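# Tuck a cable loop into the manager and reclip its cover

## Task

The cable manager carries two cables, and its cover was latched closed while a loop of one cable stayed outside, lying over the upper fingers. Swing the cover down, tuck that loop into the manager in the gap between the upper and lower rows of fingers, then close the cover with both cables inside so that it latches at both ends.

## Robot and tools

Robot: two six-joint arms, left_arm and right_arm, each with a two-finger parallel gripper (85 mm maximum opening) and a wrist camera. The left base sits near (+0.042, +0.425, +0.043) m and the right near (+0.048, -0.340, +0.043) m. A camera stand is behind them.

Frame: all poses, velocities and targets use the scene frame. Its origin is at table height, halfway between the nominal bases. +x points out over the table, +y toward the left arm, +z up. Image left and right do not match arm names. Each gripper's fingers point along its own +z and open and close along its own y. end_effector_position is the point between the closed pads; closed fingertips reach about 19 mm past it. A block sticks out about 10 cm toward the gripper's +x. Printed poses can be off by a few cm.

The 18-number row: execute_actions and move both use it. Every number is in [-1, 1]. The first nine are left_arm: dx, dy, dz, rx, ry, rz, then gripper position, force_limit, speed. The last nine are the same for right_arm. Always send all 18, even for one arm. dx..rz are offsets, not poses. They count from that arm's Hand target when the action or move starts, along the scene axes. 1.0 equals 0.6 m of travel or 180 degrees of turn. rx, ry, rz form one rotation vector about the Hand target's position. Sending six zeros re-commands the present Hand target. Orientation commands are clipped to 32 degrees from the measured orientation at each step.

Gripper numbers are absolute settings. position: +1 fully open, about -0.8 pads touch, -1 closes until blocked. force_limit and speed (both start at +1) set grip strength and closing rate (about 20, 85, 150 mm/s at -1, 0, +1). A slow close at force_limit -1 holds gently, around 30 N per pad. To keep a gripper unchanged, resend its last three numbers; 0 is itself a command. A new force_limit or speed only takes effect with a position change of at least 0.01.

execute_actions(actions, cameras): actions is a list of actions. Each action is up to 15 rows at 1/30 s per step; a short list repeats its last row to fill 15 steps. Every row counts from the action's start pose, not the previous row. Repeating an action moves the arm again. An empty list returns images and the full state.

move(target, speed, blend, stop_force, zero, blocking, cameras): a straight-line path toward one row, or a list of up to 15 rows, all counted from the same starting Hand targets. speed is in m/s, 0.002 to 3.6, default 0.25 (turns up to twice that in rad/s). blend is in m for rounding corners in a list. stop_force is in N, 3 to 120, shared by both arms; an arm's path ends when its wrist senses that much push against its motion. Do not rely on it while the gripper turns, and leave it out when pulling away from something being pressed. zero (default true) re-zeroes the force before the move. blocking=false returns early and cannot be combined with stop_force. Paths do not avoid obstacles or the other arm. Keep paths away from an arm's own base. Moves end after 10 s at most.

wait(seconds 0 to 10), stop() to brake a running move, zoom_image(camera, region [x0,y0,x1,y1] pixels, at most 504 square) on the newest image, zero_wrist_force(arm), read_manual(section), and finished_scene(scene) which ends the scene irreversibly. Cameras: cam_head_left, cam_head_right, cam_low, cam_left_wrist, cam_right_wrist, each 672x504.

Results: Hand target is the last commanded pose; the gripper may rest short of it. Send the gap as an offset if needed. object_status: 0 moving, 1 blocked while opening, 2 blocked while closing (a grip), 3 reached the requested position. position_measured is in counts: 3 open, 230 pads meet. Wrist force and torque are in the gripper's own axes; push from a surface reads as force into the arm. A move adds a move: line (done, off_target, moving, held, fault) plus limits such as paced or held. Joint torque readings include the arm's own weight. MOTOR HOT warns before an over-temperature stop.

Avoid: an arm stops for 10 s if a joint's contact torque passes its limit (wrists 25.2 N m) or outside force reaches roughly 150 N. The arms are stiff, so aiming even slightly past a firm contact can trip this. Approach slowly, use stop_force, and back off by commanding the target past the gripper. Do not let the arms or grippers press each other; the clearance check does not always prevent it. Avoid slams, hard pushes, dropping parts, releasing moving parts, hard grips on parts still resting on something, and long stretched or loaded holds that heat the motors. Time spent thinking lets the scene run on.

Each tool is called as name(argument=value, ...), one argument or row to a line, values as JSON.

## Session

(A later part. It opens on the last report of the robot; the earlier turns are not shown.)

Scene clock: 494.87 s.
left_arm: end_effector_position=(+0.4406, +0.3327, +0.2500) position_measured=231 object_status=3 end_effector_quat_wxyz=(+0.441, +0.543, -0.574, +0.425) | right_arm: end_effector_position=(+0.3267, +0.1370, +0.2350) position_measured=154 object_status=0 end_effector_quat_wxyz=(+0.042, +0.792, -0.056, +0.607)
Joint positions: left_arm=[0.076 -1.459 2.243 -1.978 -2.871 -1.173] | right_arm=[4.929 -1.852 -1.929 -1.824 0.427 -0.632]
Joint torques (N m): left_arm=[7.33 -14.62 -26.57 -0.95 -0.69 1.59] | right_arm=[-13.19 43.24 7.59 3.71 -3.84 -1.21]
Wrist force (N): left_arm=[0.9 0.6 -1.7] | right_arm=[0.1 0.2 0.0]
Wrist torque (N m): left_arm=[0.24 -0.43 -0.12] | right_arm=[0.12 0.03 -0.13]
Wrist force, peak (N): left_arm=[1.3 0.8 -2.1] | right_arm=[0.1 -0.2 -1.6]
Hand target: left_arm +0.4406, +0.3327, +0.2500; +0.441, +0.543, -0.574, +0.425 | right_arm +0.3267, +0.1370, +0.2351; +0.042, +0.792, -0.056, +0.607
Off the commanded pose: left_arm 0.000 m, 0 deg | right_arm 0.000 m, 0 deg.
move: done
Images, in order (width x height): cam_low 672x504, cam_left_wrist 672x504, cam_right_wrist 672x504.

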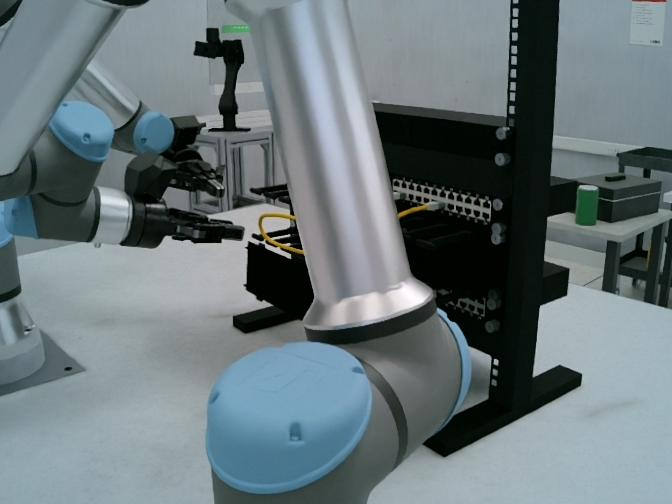

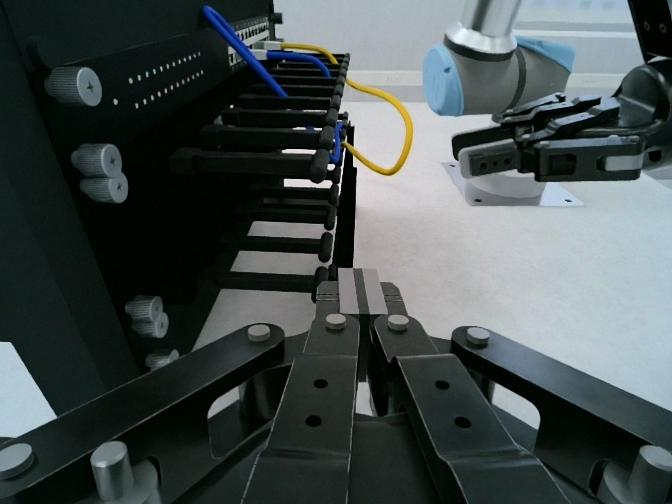

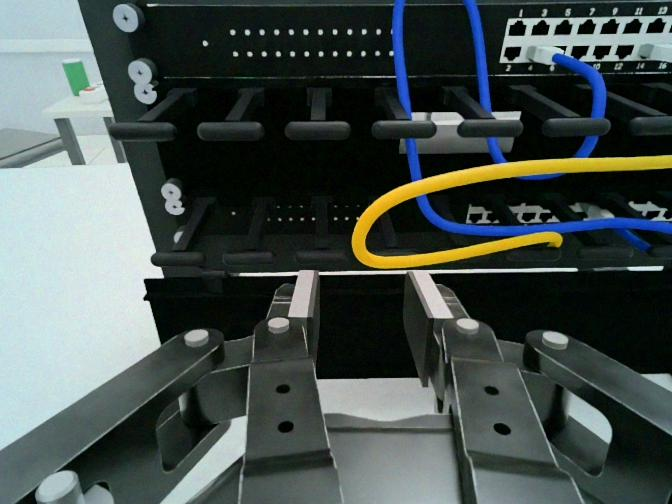

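move(
  target=[0,0,0,0,0,0,-1,-0.8,-0.5,0.0398,-0.0043,0.003,0,0,0,-0.2,-0.9,-0.8],
  speed=0.1,
  stop_force=8,
  cameras=["cam_right_wrist"],
)

zoom_image(
  camera="cam_right_wrist",
  region=[260, 180, 480, 340],
)

wait(
  seconds=0.1,
  cameras=["cam_low"],
)

zoom_image(
  camera="cam_low",
  region=[220, 160, 400, 300],
)

Scene clock: 513.33 s.
left_arm: end_effector_position=(+0.4406, +0.3327, +0.2500) position_measured=231 object_status=3 end_effector_quat_wxyz=(+0.441, +0.543, -0.574, +0.425) | right_arm: end_effector_position=(+0.3506, +0.1344, +0.2369) position_measured=154 object_status=3 end_effector_quat_wxyz=(+0.042, +0.792, -0.056, +0.607)
Joint positions: left_arm=[0.076 -1.459 2.243 -1.978 -2.871 -1.173] | right_arm=[4.883 -1.844 -1.949 -1.742 0.391 -0.709]
Joint torques (N m): left_arm=[8.48 -14.65 -27.5 -0.97 -0.67 1.42] | right_arm=[-13.1 43.16 7.29 4.16 -3.97 -1.37]
Wrist force (N): left_arm=[0.8 0.8 -1.9] | right_arm=[0.5 0.2 -0.5]
Wrist torque (N m): left_arm=[0.27 -0.42 -0.11] | right_arm=[0.12 -0.03 -0.13]
Wrist force, peak (N): left_arm=[1.0 0.6 -2.3] | right_arm=[0.3 0.5 -0.6]
Hand target: left_arm +0.4406, +0.3327, +0.2500; +0.441, +0.543, -0.574, +0.425 | right_arm +0.3506, +0.1344, +0.2369; +0.042, +0.792, -0.056, +0.607
Off the commanded pose: left_arm 0.000 m, 0 deg | right_arm 0.000 m, 0 deg.
move: done
Images, in order (width x height): cam_right_wrist 672x504.

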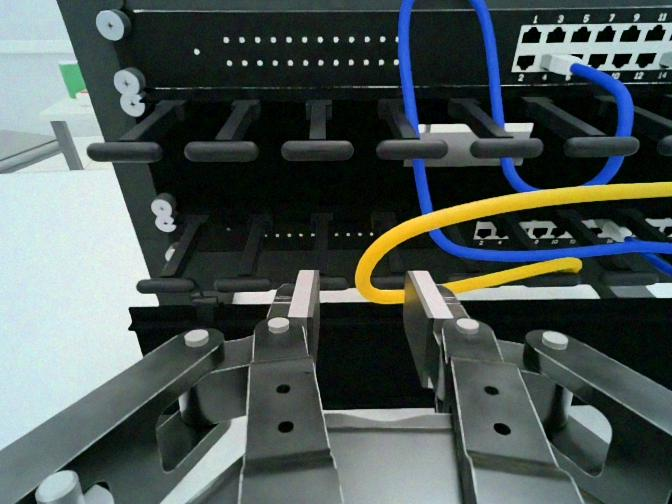

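Scaled by 2.291 from the camera's 672x504 image, which has a finer 960x720 frame.

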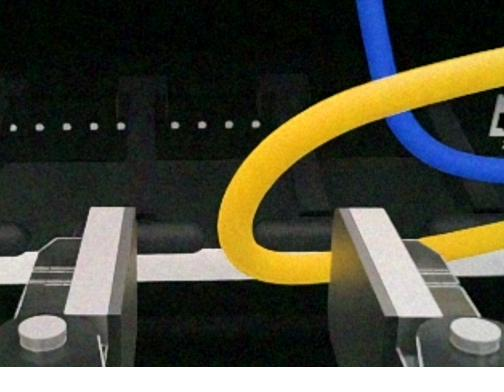

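Scene clock: 513.43 s.
left_arm: end_effector_position=(+0.4406, +0.3327, +0.2500) position_measured=231 object_status=3 end_effector_quat_wxyz=(+0.441, +0.543, -0.574, +0.425) | right_arm: end_effector_position=(+0.3506, +0.1344, +0.2369) position_measured=154 object_status=3 end_effector_quat_wxyz=(+0.042, +0.792, -0.056, +0.607)
Joint positions: left_arm=[0.076 -1.459 2.243 -1.978 -2.871 -1.173] | right_arm=[4.883 -1.844 -1.949 -1.742 0.391 -0.709]
Joint torques (N m): left_arm=[7.81 -13.89 -26.88 -1.04 -0.51 1.54] | right_arm=[-13.37 42.45 7.3 4 -3.83 -1.36]
Wrist force (N): left_arm=[1.0 0.9 -2.0] | right_arm=[0.4 0.1 -0.3]
Wrist torque (N m): left_arm=[0.29 -0.45 -0.12] | right_arm=[0.10 0.00 -0.13]
Wrist force, peak (N): left_arm=[1.0 0.7 -2.1] | right_arm=[0.2 0.6 -0.2]
Hand target: left_arm +0.4406, +0.3327, +0.2500; +0.441, +0.543, -0.574, +0.425 | right_arm +0.3506, +0.1344, +0.2369; +0.042, +0.792, -0.056, +0.607
Tool commands: left_gripper/position=-1.0 left_gripper/force_limit=-0.8 left_gripper/speed=-0.5 right_gripper/position=-0.2 right_gripper/force_limit=-0.9 right_gripper/speed=-0.8
Off the commanded pose: left_arm 0.000 m, 0 deg | right_arm 0.000 m, 0 deg.
wait: 0.10 s; no rest
Images, in order (width x height): cam_low 672x504.

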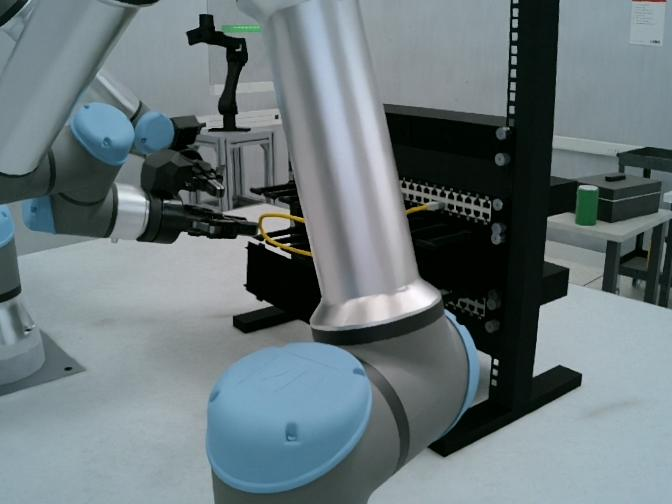

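Scaled by 2.800 from the camera's 672x504 image, which has a finer 960x720 frame.

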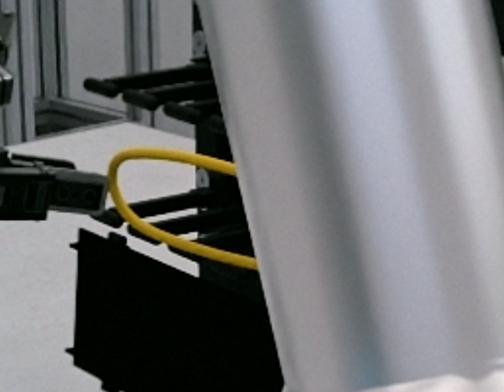

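move(
  target=[0,0,0,0,0,0,-1,-0.8,-0.5,0.0232,-0.0025,-0.002,0,0,0,-0.2,-0.9,-0.8],
  speed=0.06,
  stop_force=8,
)

execute_actions(
  actions=[
    [[0,0,0,0,0,0,-1,-0.8,-0.5,0,0,0,0,0,0,-1,-0.9,-0.8]],
    [[0,0,0,0,0,0,-1,-0.8,-0.5,0,0,0,0,0,0,-1,-0.9,-0.8]],
  ],
  cameras=["cam_right_wrist","cam_low"],
)

zoom_image(
  camera="cam_low",
  region=[220, 160, 400, 300],
)

Scene clock: 523.67 s.
left_arm: end_effector_position=(+0.4406, +0.3327, +0.2500) position_measured=231 object_status=3 end_effector_quat_wxyz=(+0.441, +0.543, -0.574, +0.425) | right_arm: end_effector_position=(+0.3645, +0.1329, +0.2356) position_measured=154 object_status=3 end_effector_quat_wxyz=(+0.042, +0.792, -0.056, +0.607)
Joint positions: left_arm=[0.076 -1.459 2.243 -1.978 -2.871 -1.173] | right_arm=[4.855 -1.845 -1.962 -1.68 0.372 -0.76]
Joint torques (N m): left_arm=[6.74 -14.84 -26.56 -0.95 -0.57 1.32] | right_arm=[-12.57 35.06 8.3 4.25 -4.01 -1.48]
Wrist force (N): left_arm=[0.8 0.8 -1.6] | right_arm=[0.3 0.0 0.0]
Wrist torque (N m): left_arm=[0.28 -0.42 -0.12] | right_arm=[0.09 0.01 -0.13]
Wrist force, peak (N): left_arm=[0.7 0.9 -2.3] | right_arm=[0.5 0.4 -0.3]
Hand target: left_arm +0.4406, +0.3327, +0.2500; +0.441, +0.543, -0.574, +0.425 | right_arm +0.3645, +0.1329, +0.2357; +0.042, +0.792, -0.056, +0.607
Off the commanded pose: left_arm 0.000 m, 0 deg | right_arm 0.000 m, 0 deg.
move: done

Scene clock: 524.87 s.
left_arm: end_effector_position=(+0.4406, +0.3327, +0.2500) position_measured=231 object_status=3 end_effector_quat_wxyz=(+0.441, +0.543, -0.574, +0.425) | right_arm: end_effector_position=(+0.3645, +0.1329, +0.2357) position_measured=217 object_status=2 end_effector_quat_wxyz=(+0.042, +0.792, -0.056, +0.607)
Joint positions: left_arm=[0.076 -1.459 2.243 -1.978 -2.871 -1.173] | right_arm=[4.855 -1.845 -1.962 -1.68 0.372 -0.76]
Joint torques (N m): left_arm=[8.2 -14 -27.08 -1.02 -0.6 1.46] | right_arm=[-8.72 41.68 12.97 4.14 -4.07 -1.34]
Wrist force (N): left_arm=[0.9 0.9 -2.0] | right_arm=[0.7 6.1 1.7]
Wrist torque (N m): left_arm=[0.28 -0.43 -0.11] | right_arm=[0.09 -0.05 0.00]
Wrist force, peak (N): left_arm=[1.0 0.6 -2.2] | right_arm=[0.8 6.8 1.8]
Hand target: left_arm +0.4406, +0.3327, +0.2500; +0.441, +0.543, -0.574, +0.425 | right_arm +0.3645, +0.1329, +0.2357; +0.042, +0.792, -0.056, +0.607
Off the commanded pose: left_arm 0.000 m, 0 deg | right_arm 0.000 m, 0 deg.
Step readings (end_effector_position of left_arm | right_arm):
0: (+0.4406, +0.3327, +0.2500) | (+0.3645, +0.1329, +0.2356)
1: (+0.4406, +0.3327, +0.2500) | (+0.3645, +0.1329, +0.2356)
2: (+0.4406, +0.3327, +0.2500) | (+0.3645, +0.1329, +0.2356)
4: (+0.4406, +0.3327, +0.2500) | (+0.3645, +0.1329, +0.2356)
8: (+0.4406, +0.3327, +0.2500) | (+0.3645, +0.1329, +0.2356)
15: (+0.4406, +0.3327, +0.2500) | (+0.3645, +0.1329, +0.2356)
16: (+0.4406, +0.3327, +0.2500) | (+0.3645, +0.1329, +0.2356)
17: (+0.4406, +0.3327, +0.2500) | (+0.3645, +0.1329, +0.2356)
19: (+0.4406, +0.3327, +0.2500) | (+0.3645, +0.1329, +0.2357)
23: (+0.4406, +0.3327, +0.2500) | (+0.3645, +0.1329, +0.2357)
30: (+0.4406, +0.3327, +0.2500) | (+0.3645, +0.1329, +0.2357)
Images, in order (width x height): cam_low 672x504, cam_right_wrist 672x504.

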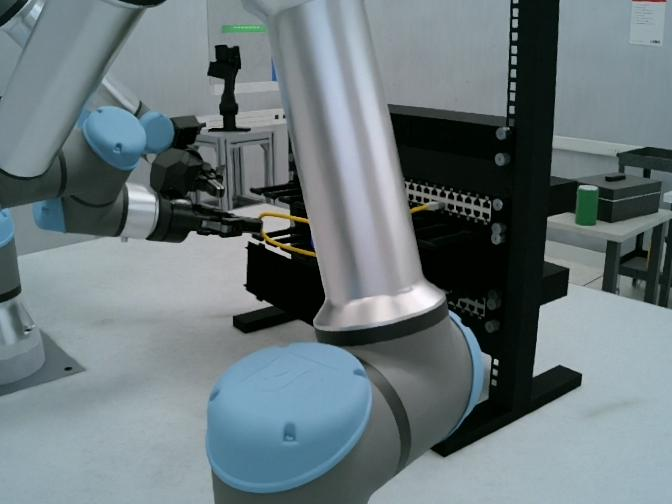

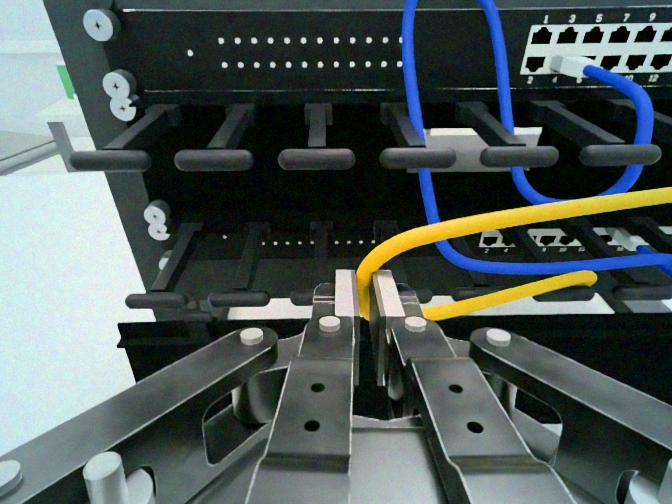

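Scaled by 2.800 from the camera's 672x504 image, which has a finer 960x720 frame.

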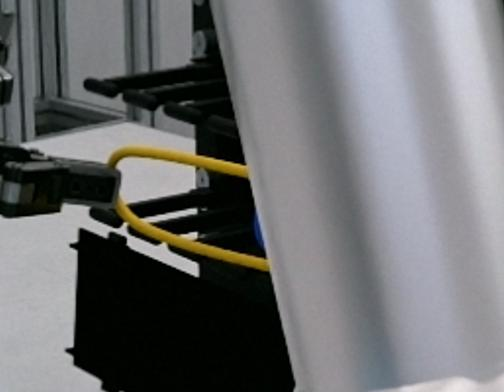

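move(
  target=[
    [0,0,0,0,0,0,-1,-0.8,-0.5,0.1193,-0.0130,-0.0167,0,0,0,-1,-0.9,-0.8],
    [0,0,0,0,0,0,-1,-0.8,-0.5,0.1806,-0.0196,-0.0362,0,0,0,-1,-0.9,-0.8],
  ],
  speed=0.06,
  blend=[0.01,0],
  stop_force=16,
  cameras=["cam_right_wrist","cam_low"],
)

zoom_image(
  camera="cam_low",
  region=[220, 160, 400, 300],
)

Scene clock: 554.67 s.
left_arm: end_effector_position=(+0.4406, +0.3327, +0.2500) position_measured=231 object_status=3 end_effector_quat_wxyz=(+0.441, +0.543, -0.574, +0.425) | right_arm: end_effector_position=(+0.4728, +0.1211, +0.2139) position_measured=217 object_status=2 end_effector_quat_wxyz=(+0.042, +0.792, -0.056, +0.607)
Joint positions: left_arm=[0.076 -1.459 2.243 -1.978 -2.871 -1.173] | right_arm=[4.639 -1.955 -2.058 -0.885 0.267 -1.378]
Joint torques (N m): left_arm=[7.82 -14.9 -26.74 -1.1 -0.67 1.34] | right_arm=[-14.24 24.64 5.76 5.34 0.49 -1.41]
Wrist force (N): left_arm=[1.0 0.6 -1.9] | right_arm=[0.0 1.1 -1.1]
Wrist torque (N m): left_arm=[0.25 -0.45 -0.12] | right_arm=[0.06 0.05 -0.05]
Wrist force, peak (N): left_arm=[1.1 0.9 -2.2] | right_arm=[-1.7 9.0 -3.8]
Hand target: left_arm +0.4406, +0.3327, +0.2500; +0.441, +0.543, -0.574, +0.425 | right_arm +0.4728, +0.1211, +0.2139; +0.042, +0.792, -0.056, +0.607
Off the commanded pose: left_arm 0.000 m, 0 deg | right_arm 0.000 m, 0 deg.
move: done
Images, in order (width x height): cam_low 672x504, cam_right_wrist 672x504.

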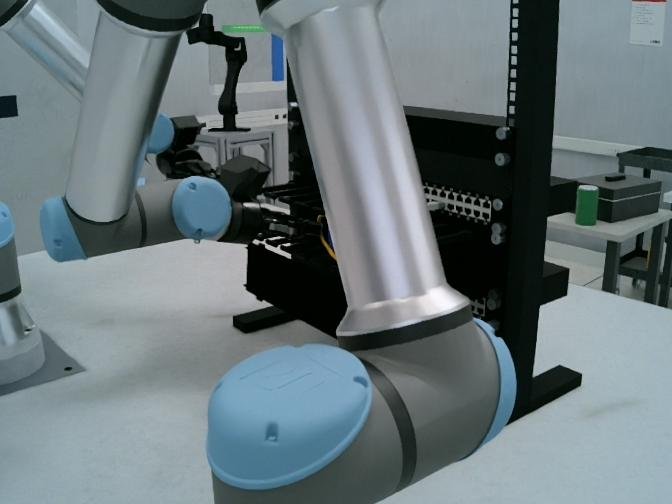

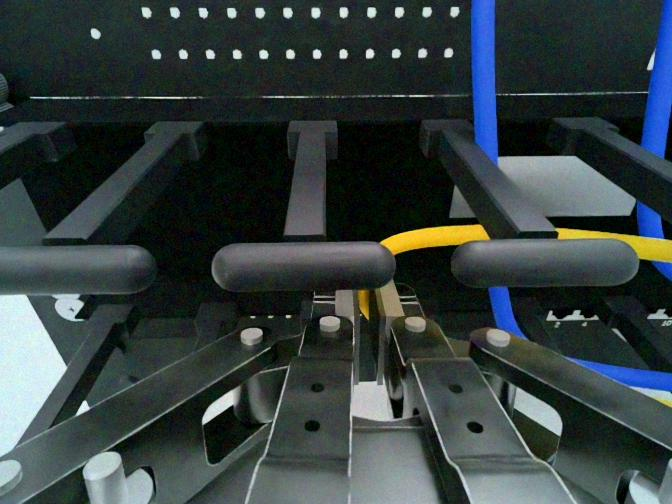

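Scaled by 2.800 from the camera's 672x504 image, which has a finer 960x720 frame.

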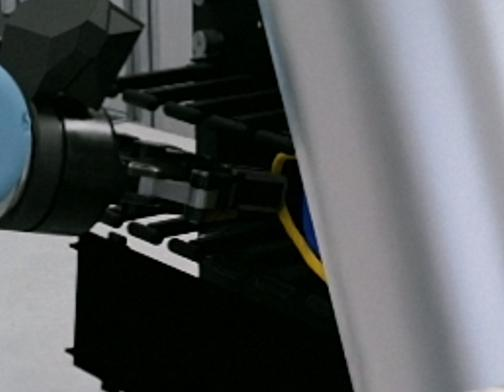

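execute_actions(
  actions=[
    [[0,0,0,0,0,0,-1,-0.8,-0.5,0,0,0,0,0,0,-0.4,-0.9,-0.8]],
    [[0,0,0,0,0,0,-1,-0.8,-0.5,0,0,0,0,0,0,-0.4,-0.9,-0.8]],
  ],
)

move(
  target=[0,0,0,0,0,0,-1,-0.8,-0.5,-0.2320,0.0252,0.0167,0,0,0,-0.4,-0.9,-0.8],
  speed=0.12,
  cameras=["cam_low","cam_right_wrist","cam_left_wrist"],
)

zoom_image(
  camera="cam_low",
  region=[220, 160, 400, 300],
)

Scene clock: 563.03 s.
left_arm: end_effector_position=(+0.4406, +0.3327, +0.2500) position_measured=231 object_status=3 end_effector_quat_wxyz=(+0.441, +0.543, -0.574, +0.425) | right_arm: end_effector_position=(+0.4728, +0.1211, +0.2139) position_measured=179 object_status=3 end_effector_quat_wxyz=(+0.042, +0.792, -0.056, +0.607)
Joint positions: left_arm=[0.076 -1.459 2.243 -1.978 -2.871 -1.173] | right_arm=[4.639 -1.955 -2.058 -0.885 0.267 -1.378]
Joint torques (N m): left_arm=[7.9 -15.31 -27.01 -1.13 -0.61 1.35] | right_arm=[-12.53 25.6 6.3 4.82 0.25 -0.96]
Wrist force (N): left_arm=[0.9 0.5 -2.1] | right_arm=[0.4 0.1 -0.2]
Wrist torque (N m): left_arm=[0.22 -0.43 -0.12] | right_arm=[0.10 -0.03 -0.11]
Wrist force, peak (N): left_arm=[1.0 0.9 -2.2] | right_arm=[0.3 1.2 -1.4]
Hand target: left_arm +0.4406, +0.3327, +0.2500; +0.441, +0.543, -0.574, +0.425 | right_arm +0.4728, +0.1211, +0.2139; +0.042, +0.792, -0.056, +0.607
Off the commanded pose: left_arm 0.000 m, 0 deg | right_arm 0.000 m, 0 deg.
Step readings (end_effector_position of left_arm | right_arm):
0: (+0.4406, +0.3327, +0.2500) | (+0.4728, +0.1211, +0.2139)
1: (+0.4406, +0.3327, +0.2500) | (+0.4728, +0.1211, +0.2139)
2: (+0.4406, +0.3327, +0.2500) | (+0.4728, +0.1211, +0.2139)
4: (+0.4406, +0.3327, +0.2500) | (+0.4728, +0.1211, +0.2139)
8: (+0.4406, +0.3327, +0.2500) | (+0.4728, +0.1211, +0.2139)
15: (+0.4406, +0.3327, +0.2500) | (+0.4728, +0.1211, +0.2139)
16: (+0.4406, +0.3327, +0.2500) | (+0.4728, +0.1211, +0.2139)
17: (+0.4406, +0.3327, +0.2500) | (+0.4728, +0.1211, +0.2139)
19: (+0.4406, +0.3327, +0.2500) | (+0.4728, +0.1211, +0.2139)
23: (+0.4406, +0.3327, +0.2500) | (+0.4728, +0.1211, +0.2139)
30: (+0.4406, +0.3327, +0.2500) | (+0.4728, +0.1211, +0.2139)

Scene clock: 564.83 s.
left_arm: end_effector_position=(+0.4406, +0.3327, +0.2500) position_measured=231 object_status=3 end_effector_quat_wxyz=(+0.441, +0.543, -0.574, +0.425) | right_arm: end_effector_position=(+0.3337, +0.1362, +0.2240) position_measured=179 object_status=3 end_effector_quat_wxyz=(+0.042, +0.792, -0.056, +0.607)
Joint positions: left_arm=[0.076 -1.459 2.243 -1.978 -2.871 -1.173] | right_arm=[4.916 -1.867 -1.948 -1.771 0.416 -0.653]
Joint torques (N m): left_arm=[7.96 -15.15 -27.04 -1.15 -0.64 1.44] | right_arm=[13.21 23.77 29.95 -1.57 1.72 1.34]
Wrist force (N): left_arm=[0.6 0.5 -2.0] | right_arm=[-0.1 -0.3 -2.9]
Wrist torque (N m): left_arm=[0.23 -0.38 -0.12] | right_arm=[0.04 0.06 -0.31]
Wrist force, peak (N): left_arm=[1.1 0.7 -2.1] | right_arm=[5.9 96.9 75.2]
Hand target: left_arm +0.4406, +0.3327, +0.2500; +0.441, +0.543, -0.574, +0.425 | right_arm +0.3336, +0.1362, +0.2240; +0.042, +0.792, -0.056, +0.607
Off the commanded pose: left_arm 0.000 m, 0 deg | right_arm 0.000 m, 0 deg.
move: done
Images, in order (width x height): cam_low 672x504, cam_left_wrist 672x504, cam_right_wrist 672x504.

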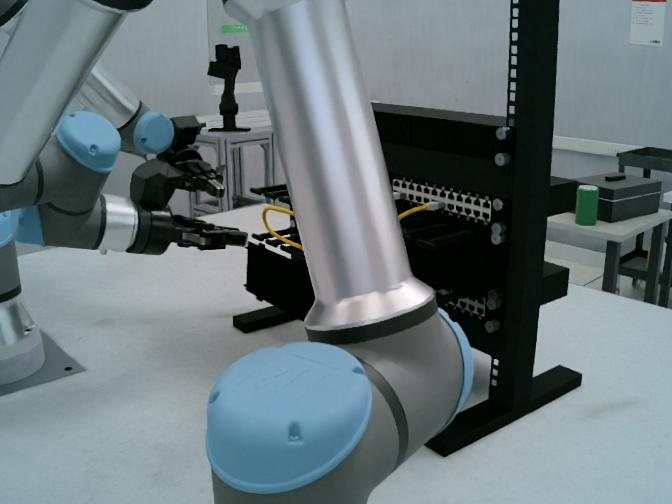

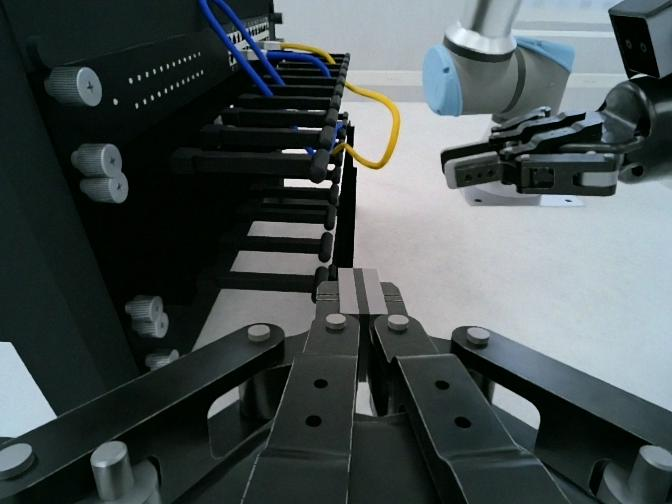

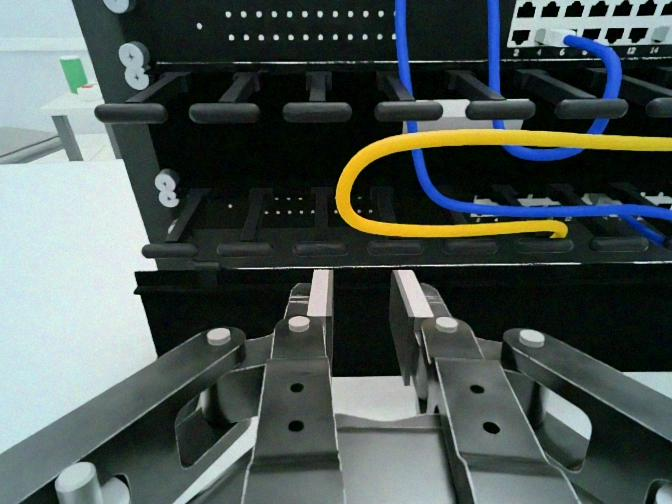

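Scaled by 2.800 from the camera's 672x504 image, which has a finer 960x720 frame.

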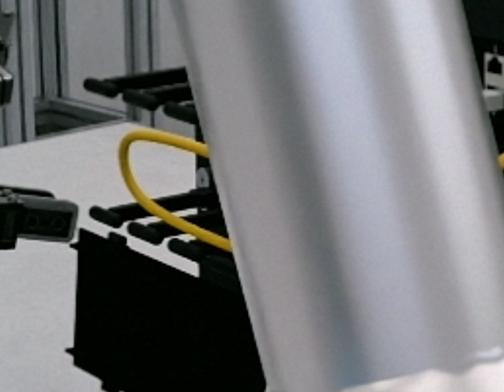

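move(
  target=[
    [0,0,0,0,0,0,-1,-0.8,-0.5,-0.041,0,0.12,0,0,0,-0.4,-0.9,-0.8],
    [0,0,0,0,0,0,-1,-0.8,-0.5,-0.041,-0.1153,0.2267,-0.4528,0.1221,0.2005,-0.4,-0.9,-0.8],
  ],
  speed=0.25,
  cameras=["cam_right_wrist","cam_low","cam_left_wrist"],
)

zoom_image(
  camera="cam_low",
  region=[220, 120, 420, 280],
)

Scene clock: 679.27 s.
left_arm: end_effector_position=(+0.4406, +0.3327, +0.2500) position_measured=231 object_status=3 end_effector_quat_wxyz=(+0.441, +0.543, -0.574, +0.425) | right_arm: end_effector_position=(+0.3090, +0.0671, +0.3600) position_measured=179 object_status=3 end_effector_quat_wxyz=(+0.373, +0.644, +0.579, +0.334)
Joint positions: left_arm=[0.076 -1.459 2.243 -1.978 -2.871 -1.173] | right_arm=[4.952 -1.436 -1.935 -1.855 0.61 -2.541]
Joint torques (N m): left_arm=[7.95 -15.21 -27.82 -1.1 -0.63 1.24] | right_arm=[-13.2 30.04 36.65 4.72 0.88 -1.45]
Wrist force (N): left_arm=[1.2 0.7 -2.1] | right_arm=[1.1 0.5 -3.7]
Wrist torque (N m): left_arm=[0.26 -0.47 -0.12] | right_arm=[0.04 -0.29 0.20]
Wrist force, peak (N): left_arm=[1.3 0.8 -2.2] | right_arm=[1.7 -0.1 -3.7]
Hand target: left_arm +0.4406, +0.3327, +0.2500; +0.441, +0.543, -0.574, +0.425 | right_arm +0.3090, +0.0671, +0.3600; +0.373, +0.644, +0.579, +0.334
Off the commanded pose: left_arm 0.000 m, 0 deg | right_arm 0.000 m, 0 deg.
move: done
Images, in order (width x height): cam_low 672x504, cam_left_wrist 672x504, cam_right_wrist 672x504.

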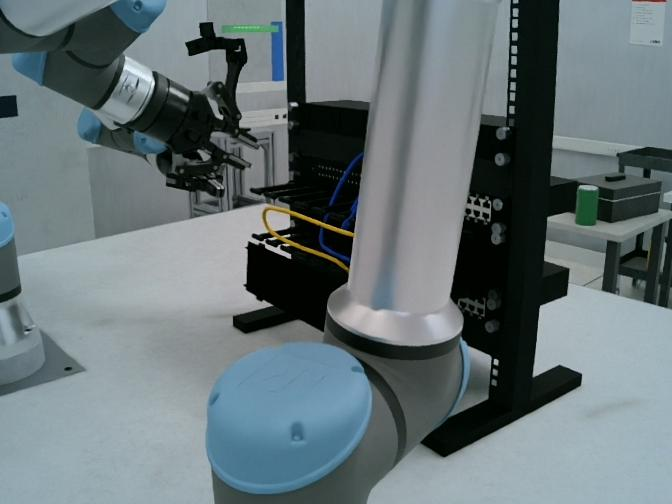

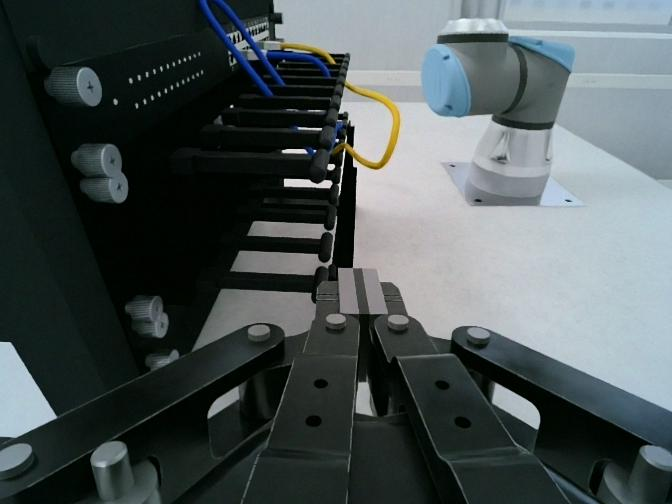

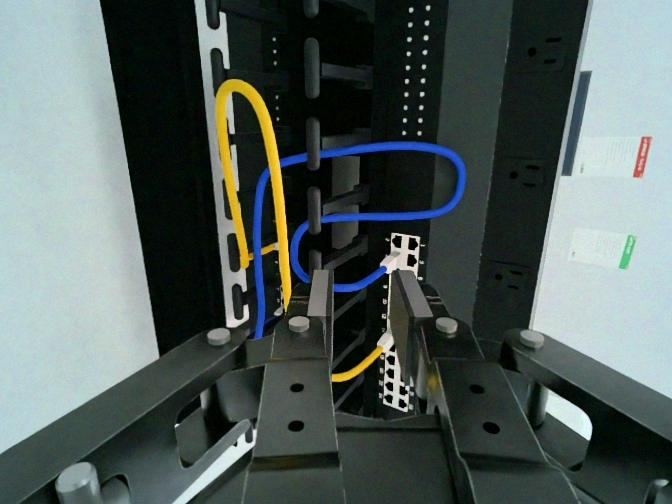

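Scaled by 2.520 from the camera's 672x504 image, which has a finer 960x720 frame.

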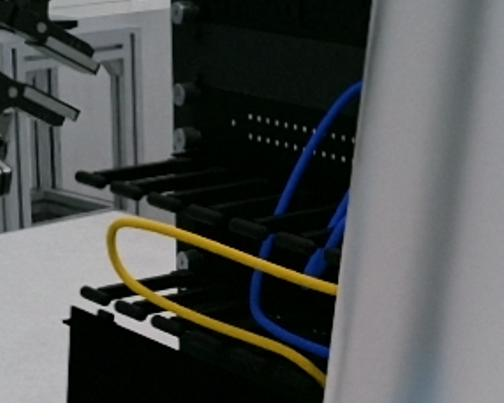

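move(
  target=[0,0,0,0,0,0,-1,-0.8,-0.5,0.18,-0.0043,0.0083,0,0,0,0.0,-0.9,-0.8],
  speed=0.15,
  stop_force=10,
  cameras=["cam_right_wrist","cam_low","cam_left_wrist"],
)

zoom_image(
  camera="cam_left_wrist",
  region=[150, 0, 450, 240],
)

Scene clock: 727.37 s.
left_arm: end_effector_position=(+0.4406, +0.3327, +0.2500) position_measured=231 object_status=3 end_effector_quat_wxyz=(+0.441, +0.543, -0.574, +0.425) | right_arm: end_effector_position=(+0.4170, +0.0645, +0.3650) position_measured=128 object_status=3 end_effector_quat_wxyz=(+0.373, +0.644, +0.579, +0.334)
Joint positions: left_arm=[0.076 -1.459 2.243 -1.978 -2.871 -1.173] | right_arm=[4.697 -1.48 -1.978 -1.385 0.528 -2.992]
Joint torques (N m): left_arm=[7.97 -15.04 -26.62 -1.31 -0.63 1.33] | right_arm=[-12.9 11.62 12.89 5.55 0.64 -1.24]
Wrist force (N): left_arm=[0.9 0.7 -1.9] | right_arm=[1.3 0.2 -3.1]
Wrist torque (N m): left_arm=[0.26 -0.43 -0.12] | right_arm=[-0.03 -0.31 0.21]
Wrist force, peak (N): left_arm=[1.0 0.8 -2.3] | right_arm=[1.2 -0.1 -4.4]
Hand target: left_arm +0.4406, +0.3327, +0.2500; +0.441, +0.543, -0.574, +0.425 | right_arm +0.4170, +0.0645, +0.3650; +0.373, +0.644, +0.579, +0.334
Off the commanded pose: left_arm 0.000 m, 0 deg | right_arm 0.000 m, 0 deg.
move: done
Images, in order (width x height): cam_low 672x504, cam_left_wrist 672x504, cam_right_wrist 672x504.

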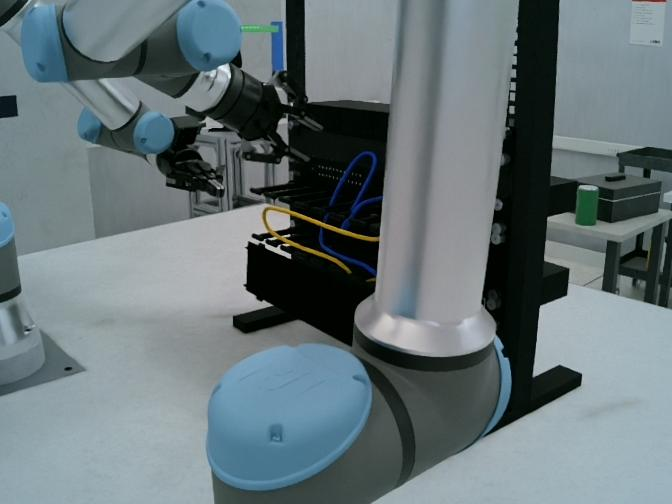

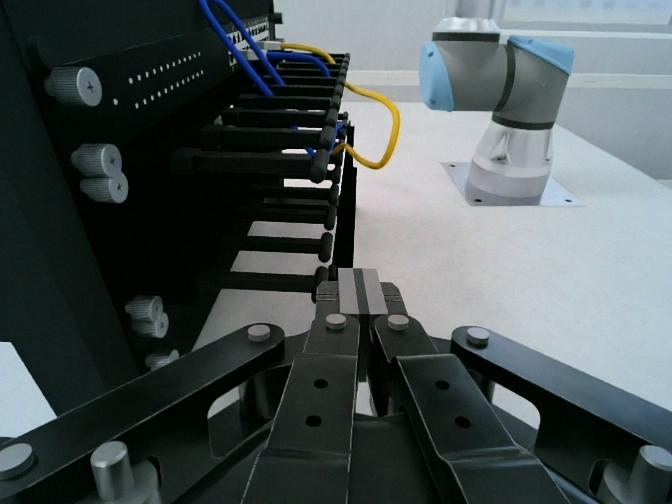

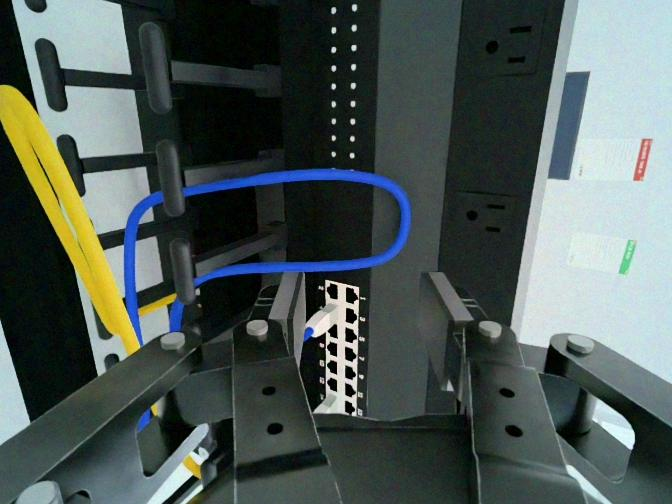

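Scaled by 1.680 from the camera's 672x504 image, which has a finer 960x720 frame.

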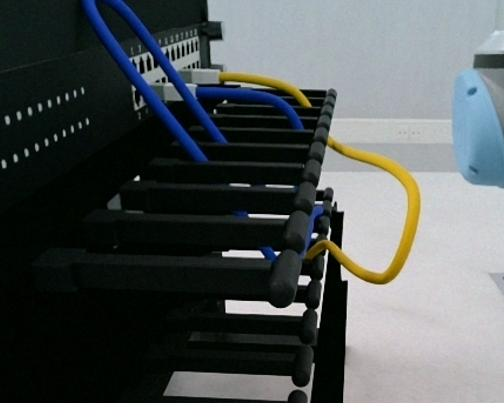

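move(
  target=[0,0,0,0,0,0,-1,-0.8,-0.5,0.0562,0.0015,-0.0217,-0.0120,-0.1105,0,-0.33,-0.9,-0.8],
  speed=0.15,
  stop_force=10,
  cameras=["cam_right_wrist","cam_low"],
)

zoom_image(
  camera="cam_low",
  region=[260, 80, 420, 200],
)

Scene clock: 760.83 s.
left_arm: end_effector_position=(+0.4406, +0.3327, +0.2500) position_measured=231 object_status=3 end_effector_quat_wxyz=(+0.441, +0.543, -0.574, +0.425) | right_arm: end_effector_position=(+0.4508, +0.0654, +0.3519) position_measured=171 object_status=3 end_effector_quat_wxyz=(+0.479, +0.570, +0.512, +0.429)
Joint positions: left_arm=[0.076 -1.459 2.243 -1.978 -2.871 -1.173] | right_arm=[4.69 -1.586 -2.083 -1.413 0.186 -2.767]
Joint torques (N m): left_arm=[6.93 -15.29 -26.1 -1.12 -0.54 1.1] | right_arm=[-8.68 15.61 34.79 -0.01 -4.87 1.61]
Wrist force (N): left_arm=[0.8 0.8 -1.9] | right_arm=[1.3 0.1 -3.4]
Wrist torque (N m): left_arm=[0.27 -0.41 -0.12] | right_arm=[-0.05 -0.40 0.05]
Wrist force, peak (N): left_arm=[0.8 1.0 -2.3] | right_arm=[1.6 0.5 -3.7]
Hand target: left_arm +0.4406, +0.3327, +0.2500; +0.441, +0.543, -0.574, +0.425 | right_arm +0.4508, +0.0654, +0.3519; +0.479, +0.570, +0.512, +0.429
Off the commanded pose: left_arm 0.000 m, 0 deg | right_arm 0.000 m, 0 deg.
move: done
Images, in order (width x height): cam_low 672x504, cam_right_wrist 672x504.

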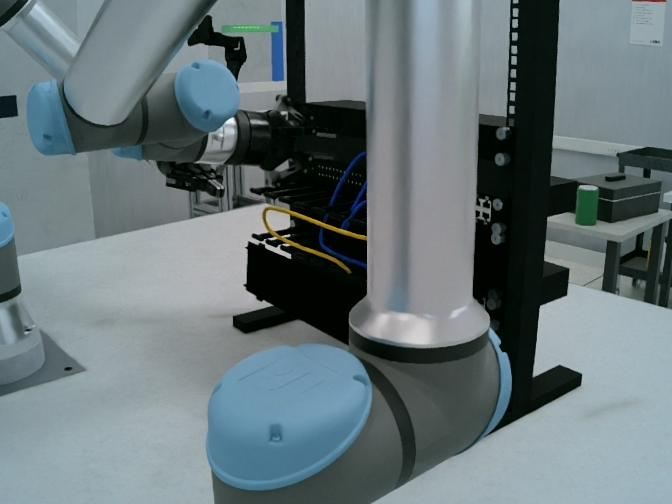

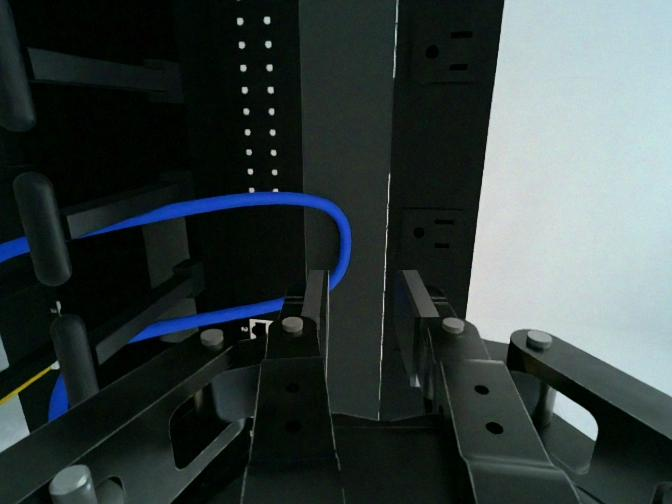

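Scaled by 3.150 from the camera's 672x504 image, which has a finer 960x720 frame.

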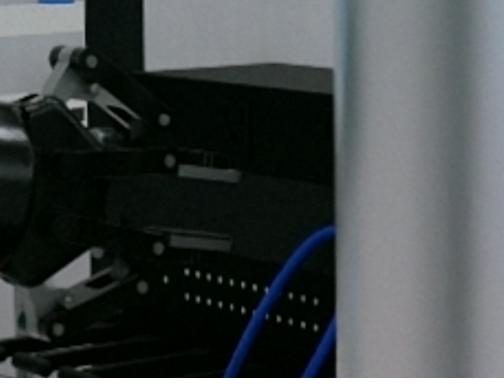

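move(
  target=[0,0,0,0,0,0,-1,-0.8,-0.5,0.1138,-0.0157,-0.0253,0,0,0,-0.33,-0.9,-0.8],
  speed=0.05,
  stop_force=6,
  cameras=["cam_right_wrist","cam_low","cam_left_wrist"],
)

zoom_image(
  camera="cam_right_wrist",
  region=[220, 150, 480, 350],
)

Scene clock: 781.67 s.
left_arm: end_effector_position=(+0.4406, +0.3327, +0.2500) position_measured=231 object_status=3 end_effector_quat_wxyz=(+0.441, +0.543, -0.574, +0.425) | right_arm: end_effector_position=(+0.5190, +0.0560, +0.3368) position_measured=171 object_status=3 end_effector_quat_wxyz=(+0.479, +0.570, +0.512, +0.429)
Joint positions: left_arm=[0.076 -1.459 2.243 -1.978 -2.871 -1.173] | right_arm=[4.536 -1.797 -2.147 -0.314 0.193 -3.605]
Joint torques (N m): left_arm=[8.07 -15.65 -27.12 -1.2 -0.63 1.23] | right_arm=[-13.27 20.78 6.84 5.6 0.5 -1.19]
Wrist force (N): left_arm=[1.0 0.7 -2.1] | right_arm=[1.4 0.1 -3.1]
Wrist torque (N m): left_arm=[0.25 -0.45 -0.12] | right_arm=[-0.04 -0.41 0.22]
Wrist force, peak (N): left_arm=[1.0 0.8 -2.3] | right_arm=[1.4 0.0 -3.9]
Hand target: left_arm +0.4406, +0.3327, +0.2500; +0.441, +0.543, -0.574, +0.425 | right_arm +0.5190, +0.0560, +0.3368; +0.479, +0.570, +0.512, +0.429
Off the commanded pose: left_arm 0.000 m, 0 deg | right_arm 0.000 m, 0 deg.
move: done
Images, in order (width x height): cam_low 672x504, cam_left_wrist 672x504, cam_right_wrist 672x504.

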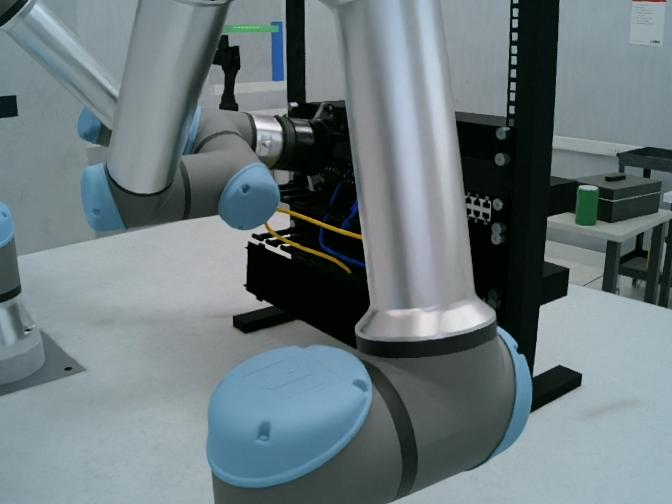

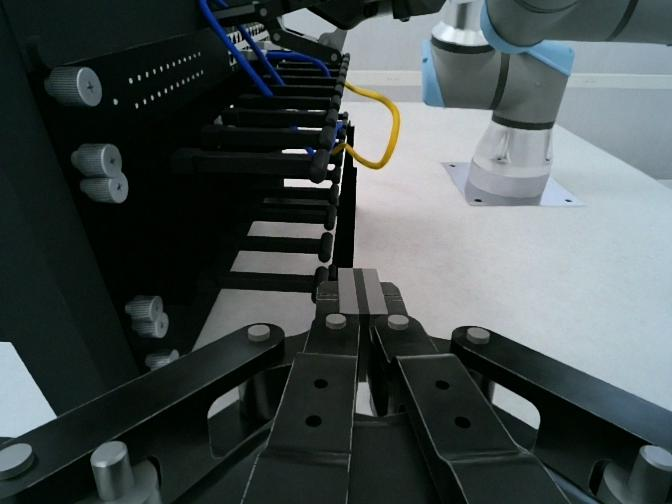

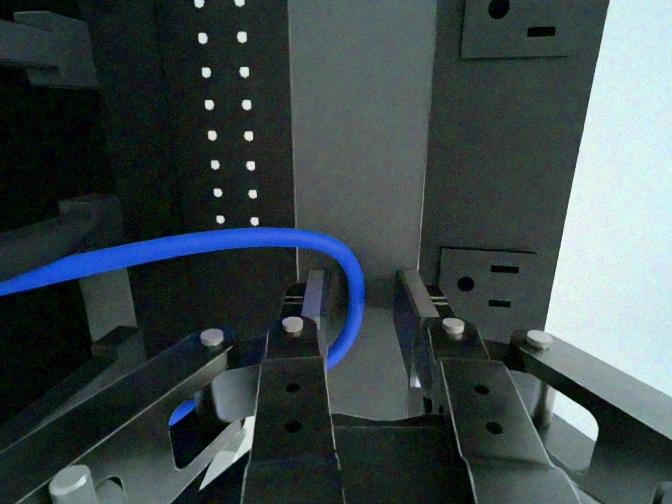

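Scaled by 1.938 from the camera's 672x504 image, which has a finer 960x720 frame.

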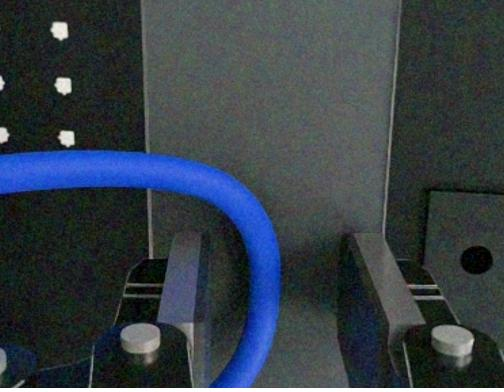

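execute_actions(
  actions=[
    [[0,0,0,0,0,0,-1,-0.8,-0.5,0,0,0,0,0,0,-1,-0.9,-0.8]],
    [[0,0,0,0,0,0,-1,-0.8,-0.5,0,0,0,0,0,0,-1,-0.9,-0.8]],
  ],
  cameras=["cam_right_wrist"],
)

Scene clock: 786.37 s.
left_arm: end_effector_position=(+0.4406, +0.3327, +0.2500) position_measured=231 object_status=3 end_effector_quat_wxyz=(+0.441, +0.543, -0.574, +0.425) | right_arm: end_effector_position=(+0.5190, +0.0560, +0.3368) position_measured=219 object_status=2 end_effector_quat_wxyz=(+0.479, +0.570, +0.512, +0.429)
Joint positions: left_arm=[0.076 -1.459 2.243 -1.978 -2.871 -1.173] | right_arm=[4.536 -1.797 -2.147 -0.314 0.193 -3.605]
Joint torques (N m): left_arm=[7.85 -14.29 -27.21 -1.44 -0.68 1.18] | right_arm=[-14.62 21.4 7.31 5.27 -0.3 -1.2]
Wrist force (N): left_arm=[1.2 0.7 -1.9] | right_arm=[1.1 0.3 -3.8]
Wrist torque (N m): left_arm=[0.26 -0.48 -0.12] | right_arm=[-0.05 -0.37 0.21]
Wrist force, peak (N): left_arm=[0.9 0.8 -2.3] | right_arm=[1.5 0.2 -3.9]
Hand target: left_arm +0.4406, +0.3327, +0.2500; +0.441, +0.543, -0.574, +0.425 | right_arm +0.5190, +0.0560, +0.3368; +0.479, +0.570, +0.512, +0.429
Off the commanded pose: left_arm 0.000 m, 0 deg | right_arm 0.000 m, 0 deg.
Step readings (end_effector_position of left_arm | right_arm):
0: (+0.4406, +0.3327, +0.2500) | (+0.5190, +0.0560, +0.3368)
1: (+0.4406, +0.3327, +0.2500) | (+0.5190, +0.0560, +0.3368)
2: (+0.4406, +0.3327, +0.2500) | (+0.5190, +0.0560, +0.3368)
4: (+0.4406, +0.3327, +0.2500) | (+0.5190, +0.0560, +0.3368)
8: (+0.4406, +0.3327, +0.2500) | (+0.5190, +0.0560, +0.3368)
15: (+0.4406, +0.3327, +0.2500) | (+0.5190, +0.0560, +0.3368)
16: (+0.4406, +0.3327, +0.2500) | (+0.5190, +0.0560, +0.3368)
17: (+0.4406, +0.3327, +0.2500) | (+0.5190, +0.0560, +0.3368)
19: (+0.4406, +0.3327, +0.2500) | (+0.5190, +0.0560, +0.3368)
23: (+0.4406, +0.3327, +0.2500) | (+0.5190, +0.0560, +0.3368)
30: (+0.4406, +0.3327, +0.2500) | (+0.5190, +0.0560, +0.3368)
Images, in order (width x height): cam_right_wrist 672x504.

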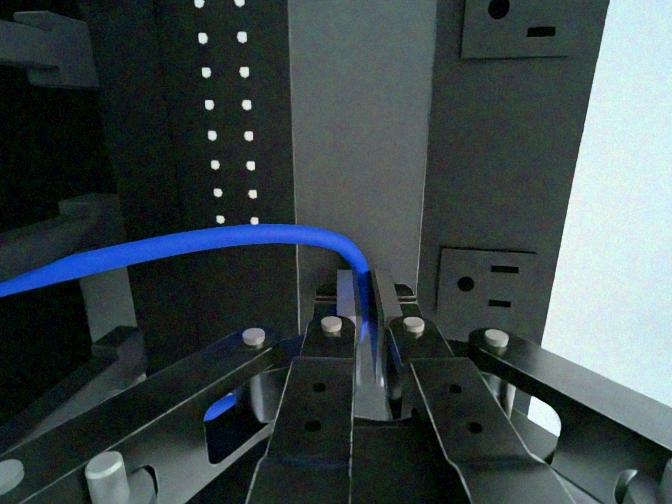

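move(
  target=[
    [0,0,0,0,0,0,-1,-0.8,-0.5,-0.0684,-0.0122,0.0388,0,0,0,-1,-0.9,-0.8],
    [0,0,0,0,0,0,-1,-0.8,-0.5,-0.1686,-0.0087,0.0588,0,0,0,-1,-0.9,-0.8],
  ],
  speed=0.06,
  blend=[0.01,0],
  stop_force=14,
  cameras=["cam_right_wrist","cam_low","cam_left_wrist","cam_head_left"],
)

zoom_image(
  camera="cam_left_wrist",
  region=[150, 0, 450, 240],
)

Scene clock: 809.57 s.
left_arm: end_effector_position=(+0.4406, +0.3327, +0.2500) position_measured=231 object_status=3 end_effector_quat_wxyz=(+0.441, +0.543, -0.574, +0.425) | right_arm: end_effector_position=(+0.4179, +0.0507, +0.3720) position_measured=219 object_status=2 end_effector_quat_wxyz=(+0.479, +0.570, +0.512, +0.429)
Joint positions: left_arm=[0.076 -1.459 2.243 -1.978 -2.871 -1.173] | right_arm=[4.767 -1.509 -2.023 -1.871 0.226 -2.44]
Joint torques (N m): left_arm=[6.88 -15.3 -27.1 -1.44 -0.45 1.06] | right_arm=[12.59 11.94 35.93 -0.7 0.78 1.17]
Wrist force (N): left_arm=[0.8 0.7 -1.7] | right_arm=[1.6 0.5 -2.7]
Wrist torque (N m): left_arm=[0.26 -0.42 -0.12] | right_arm=[-0.02 -0.40 0.05]
Wrist force, peak (N): left_arm=[1.0 0.5 -2.3] | right_arm=[1.4 0.5 -4.2]
Hand target: left_arm +0.4406, +0.3327, +0.2500; +0.441, +0.543, -0.574, +0.425 | right_arm +0.4179, +0.0507, +0.3720; +0.479, +0.570, +0.512, +0.429
Off the commanded pose: left_arm 0.000 m, 0 deg | right_arm 0.000 m, 0 deg.
move: done
Images, in order (width x height): cam_head_left 672x504, cam_low 672x504, cam_left_wrist 672x504, cam_right_wrist 672x504.

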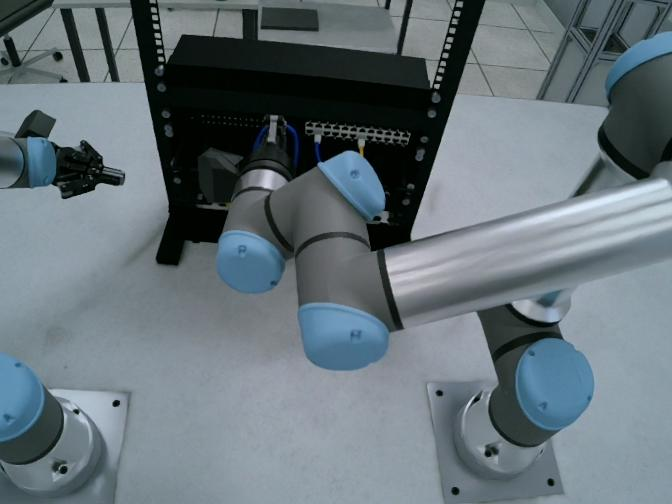

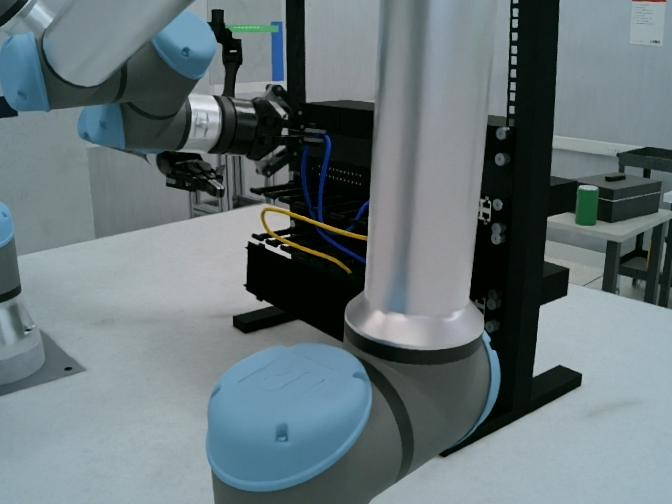

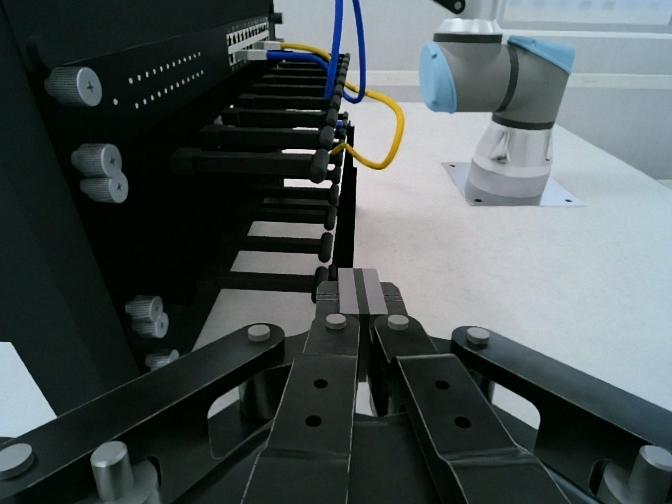

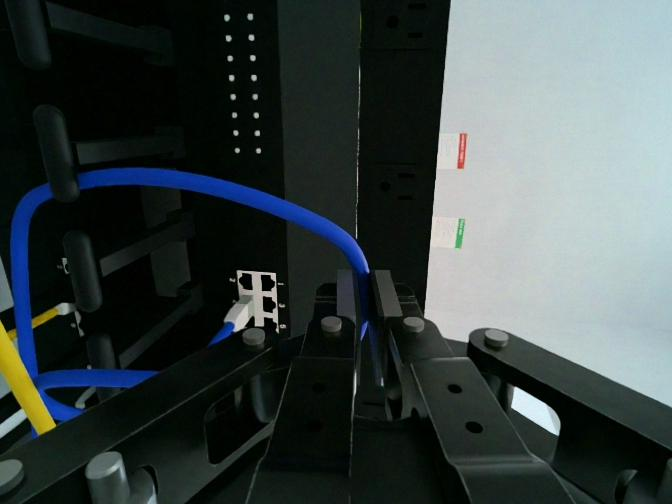

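Scaled by 1.680 from the camera's 672x504 image, which has a finer 960x720 frame.

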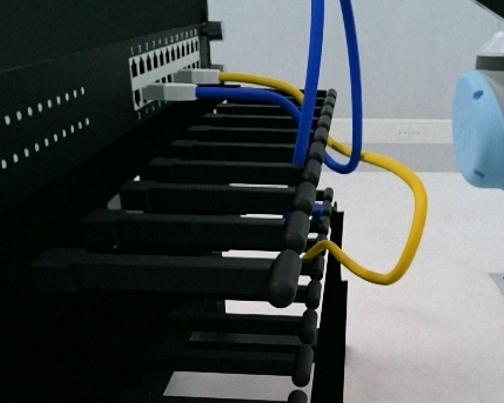

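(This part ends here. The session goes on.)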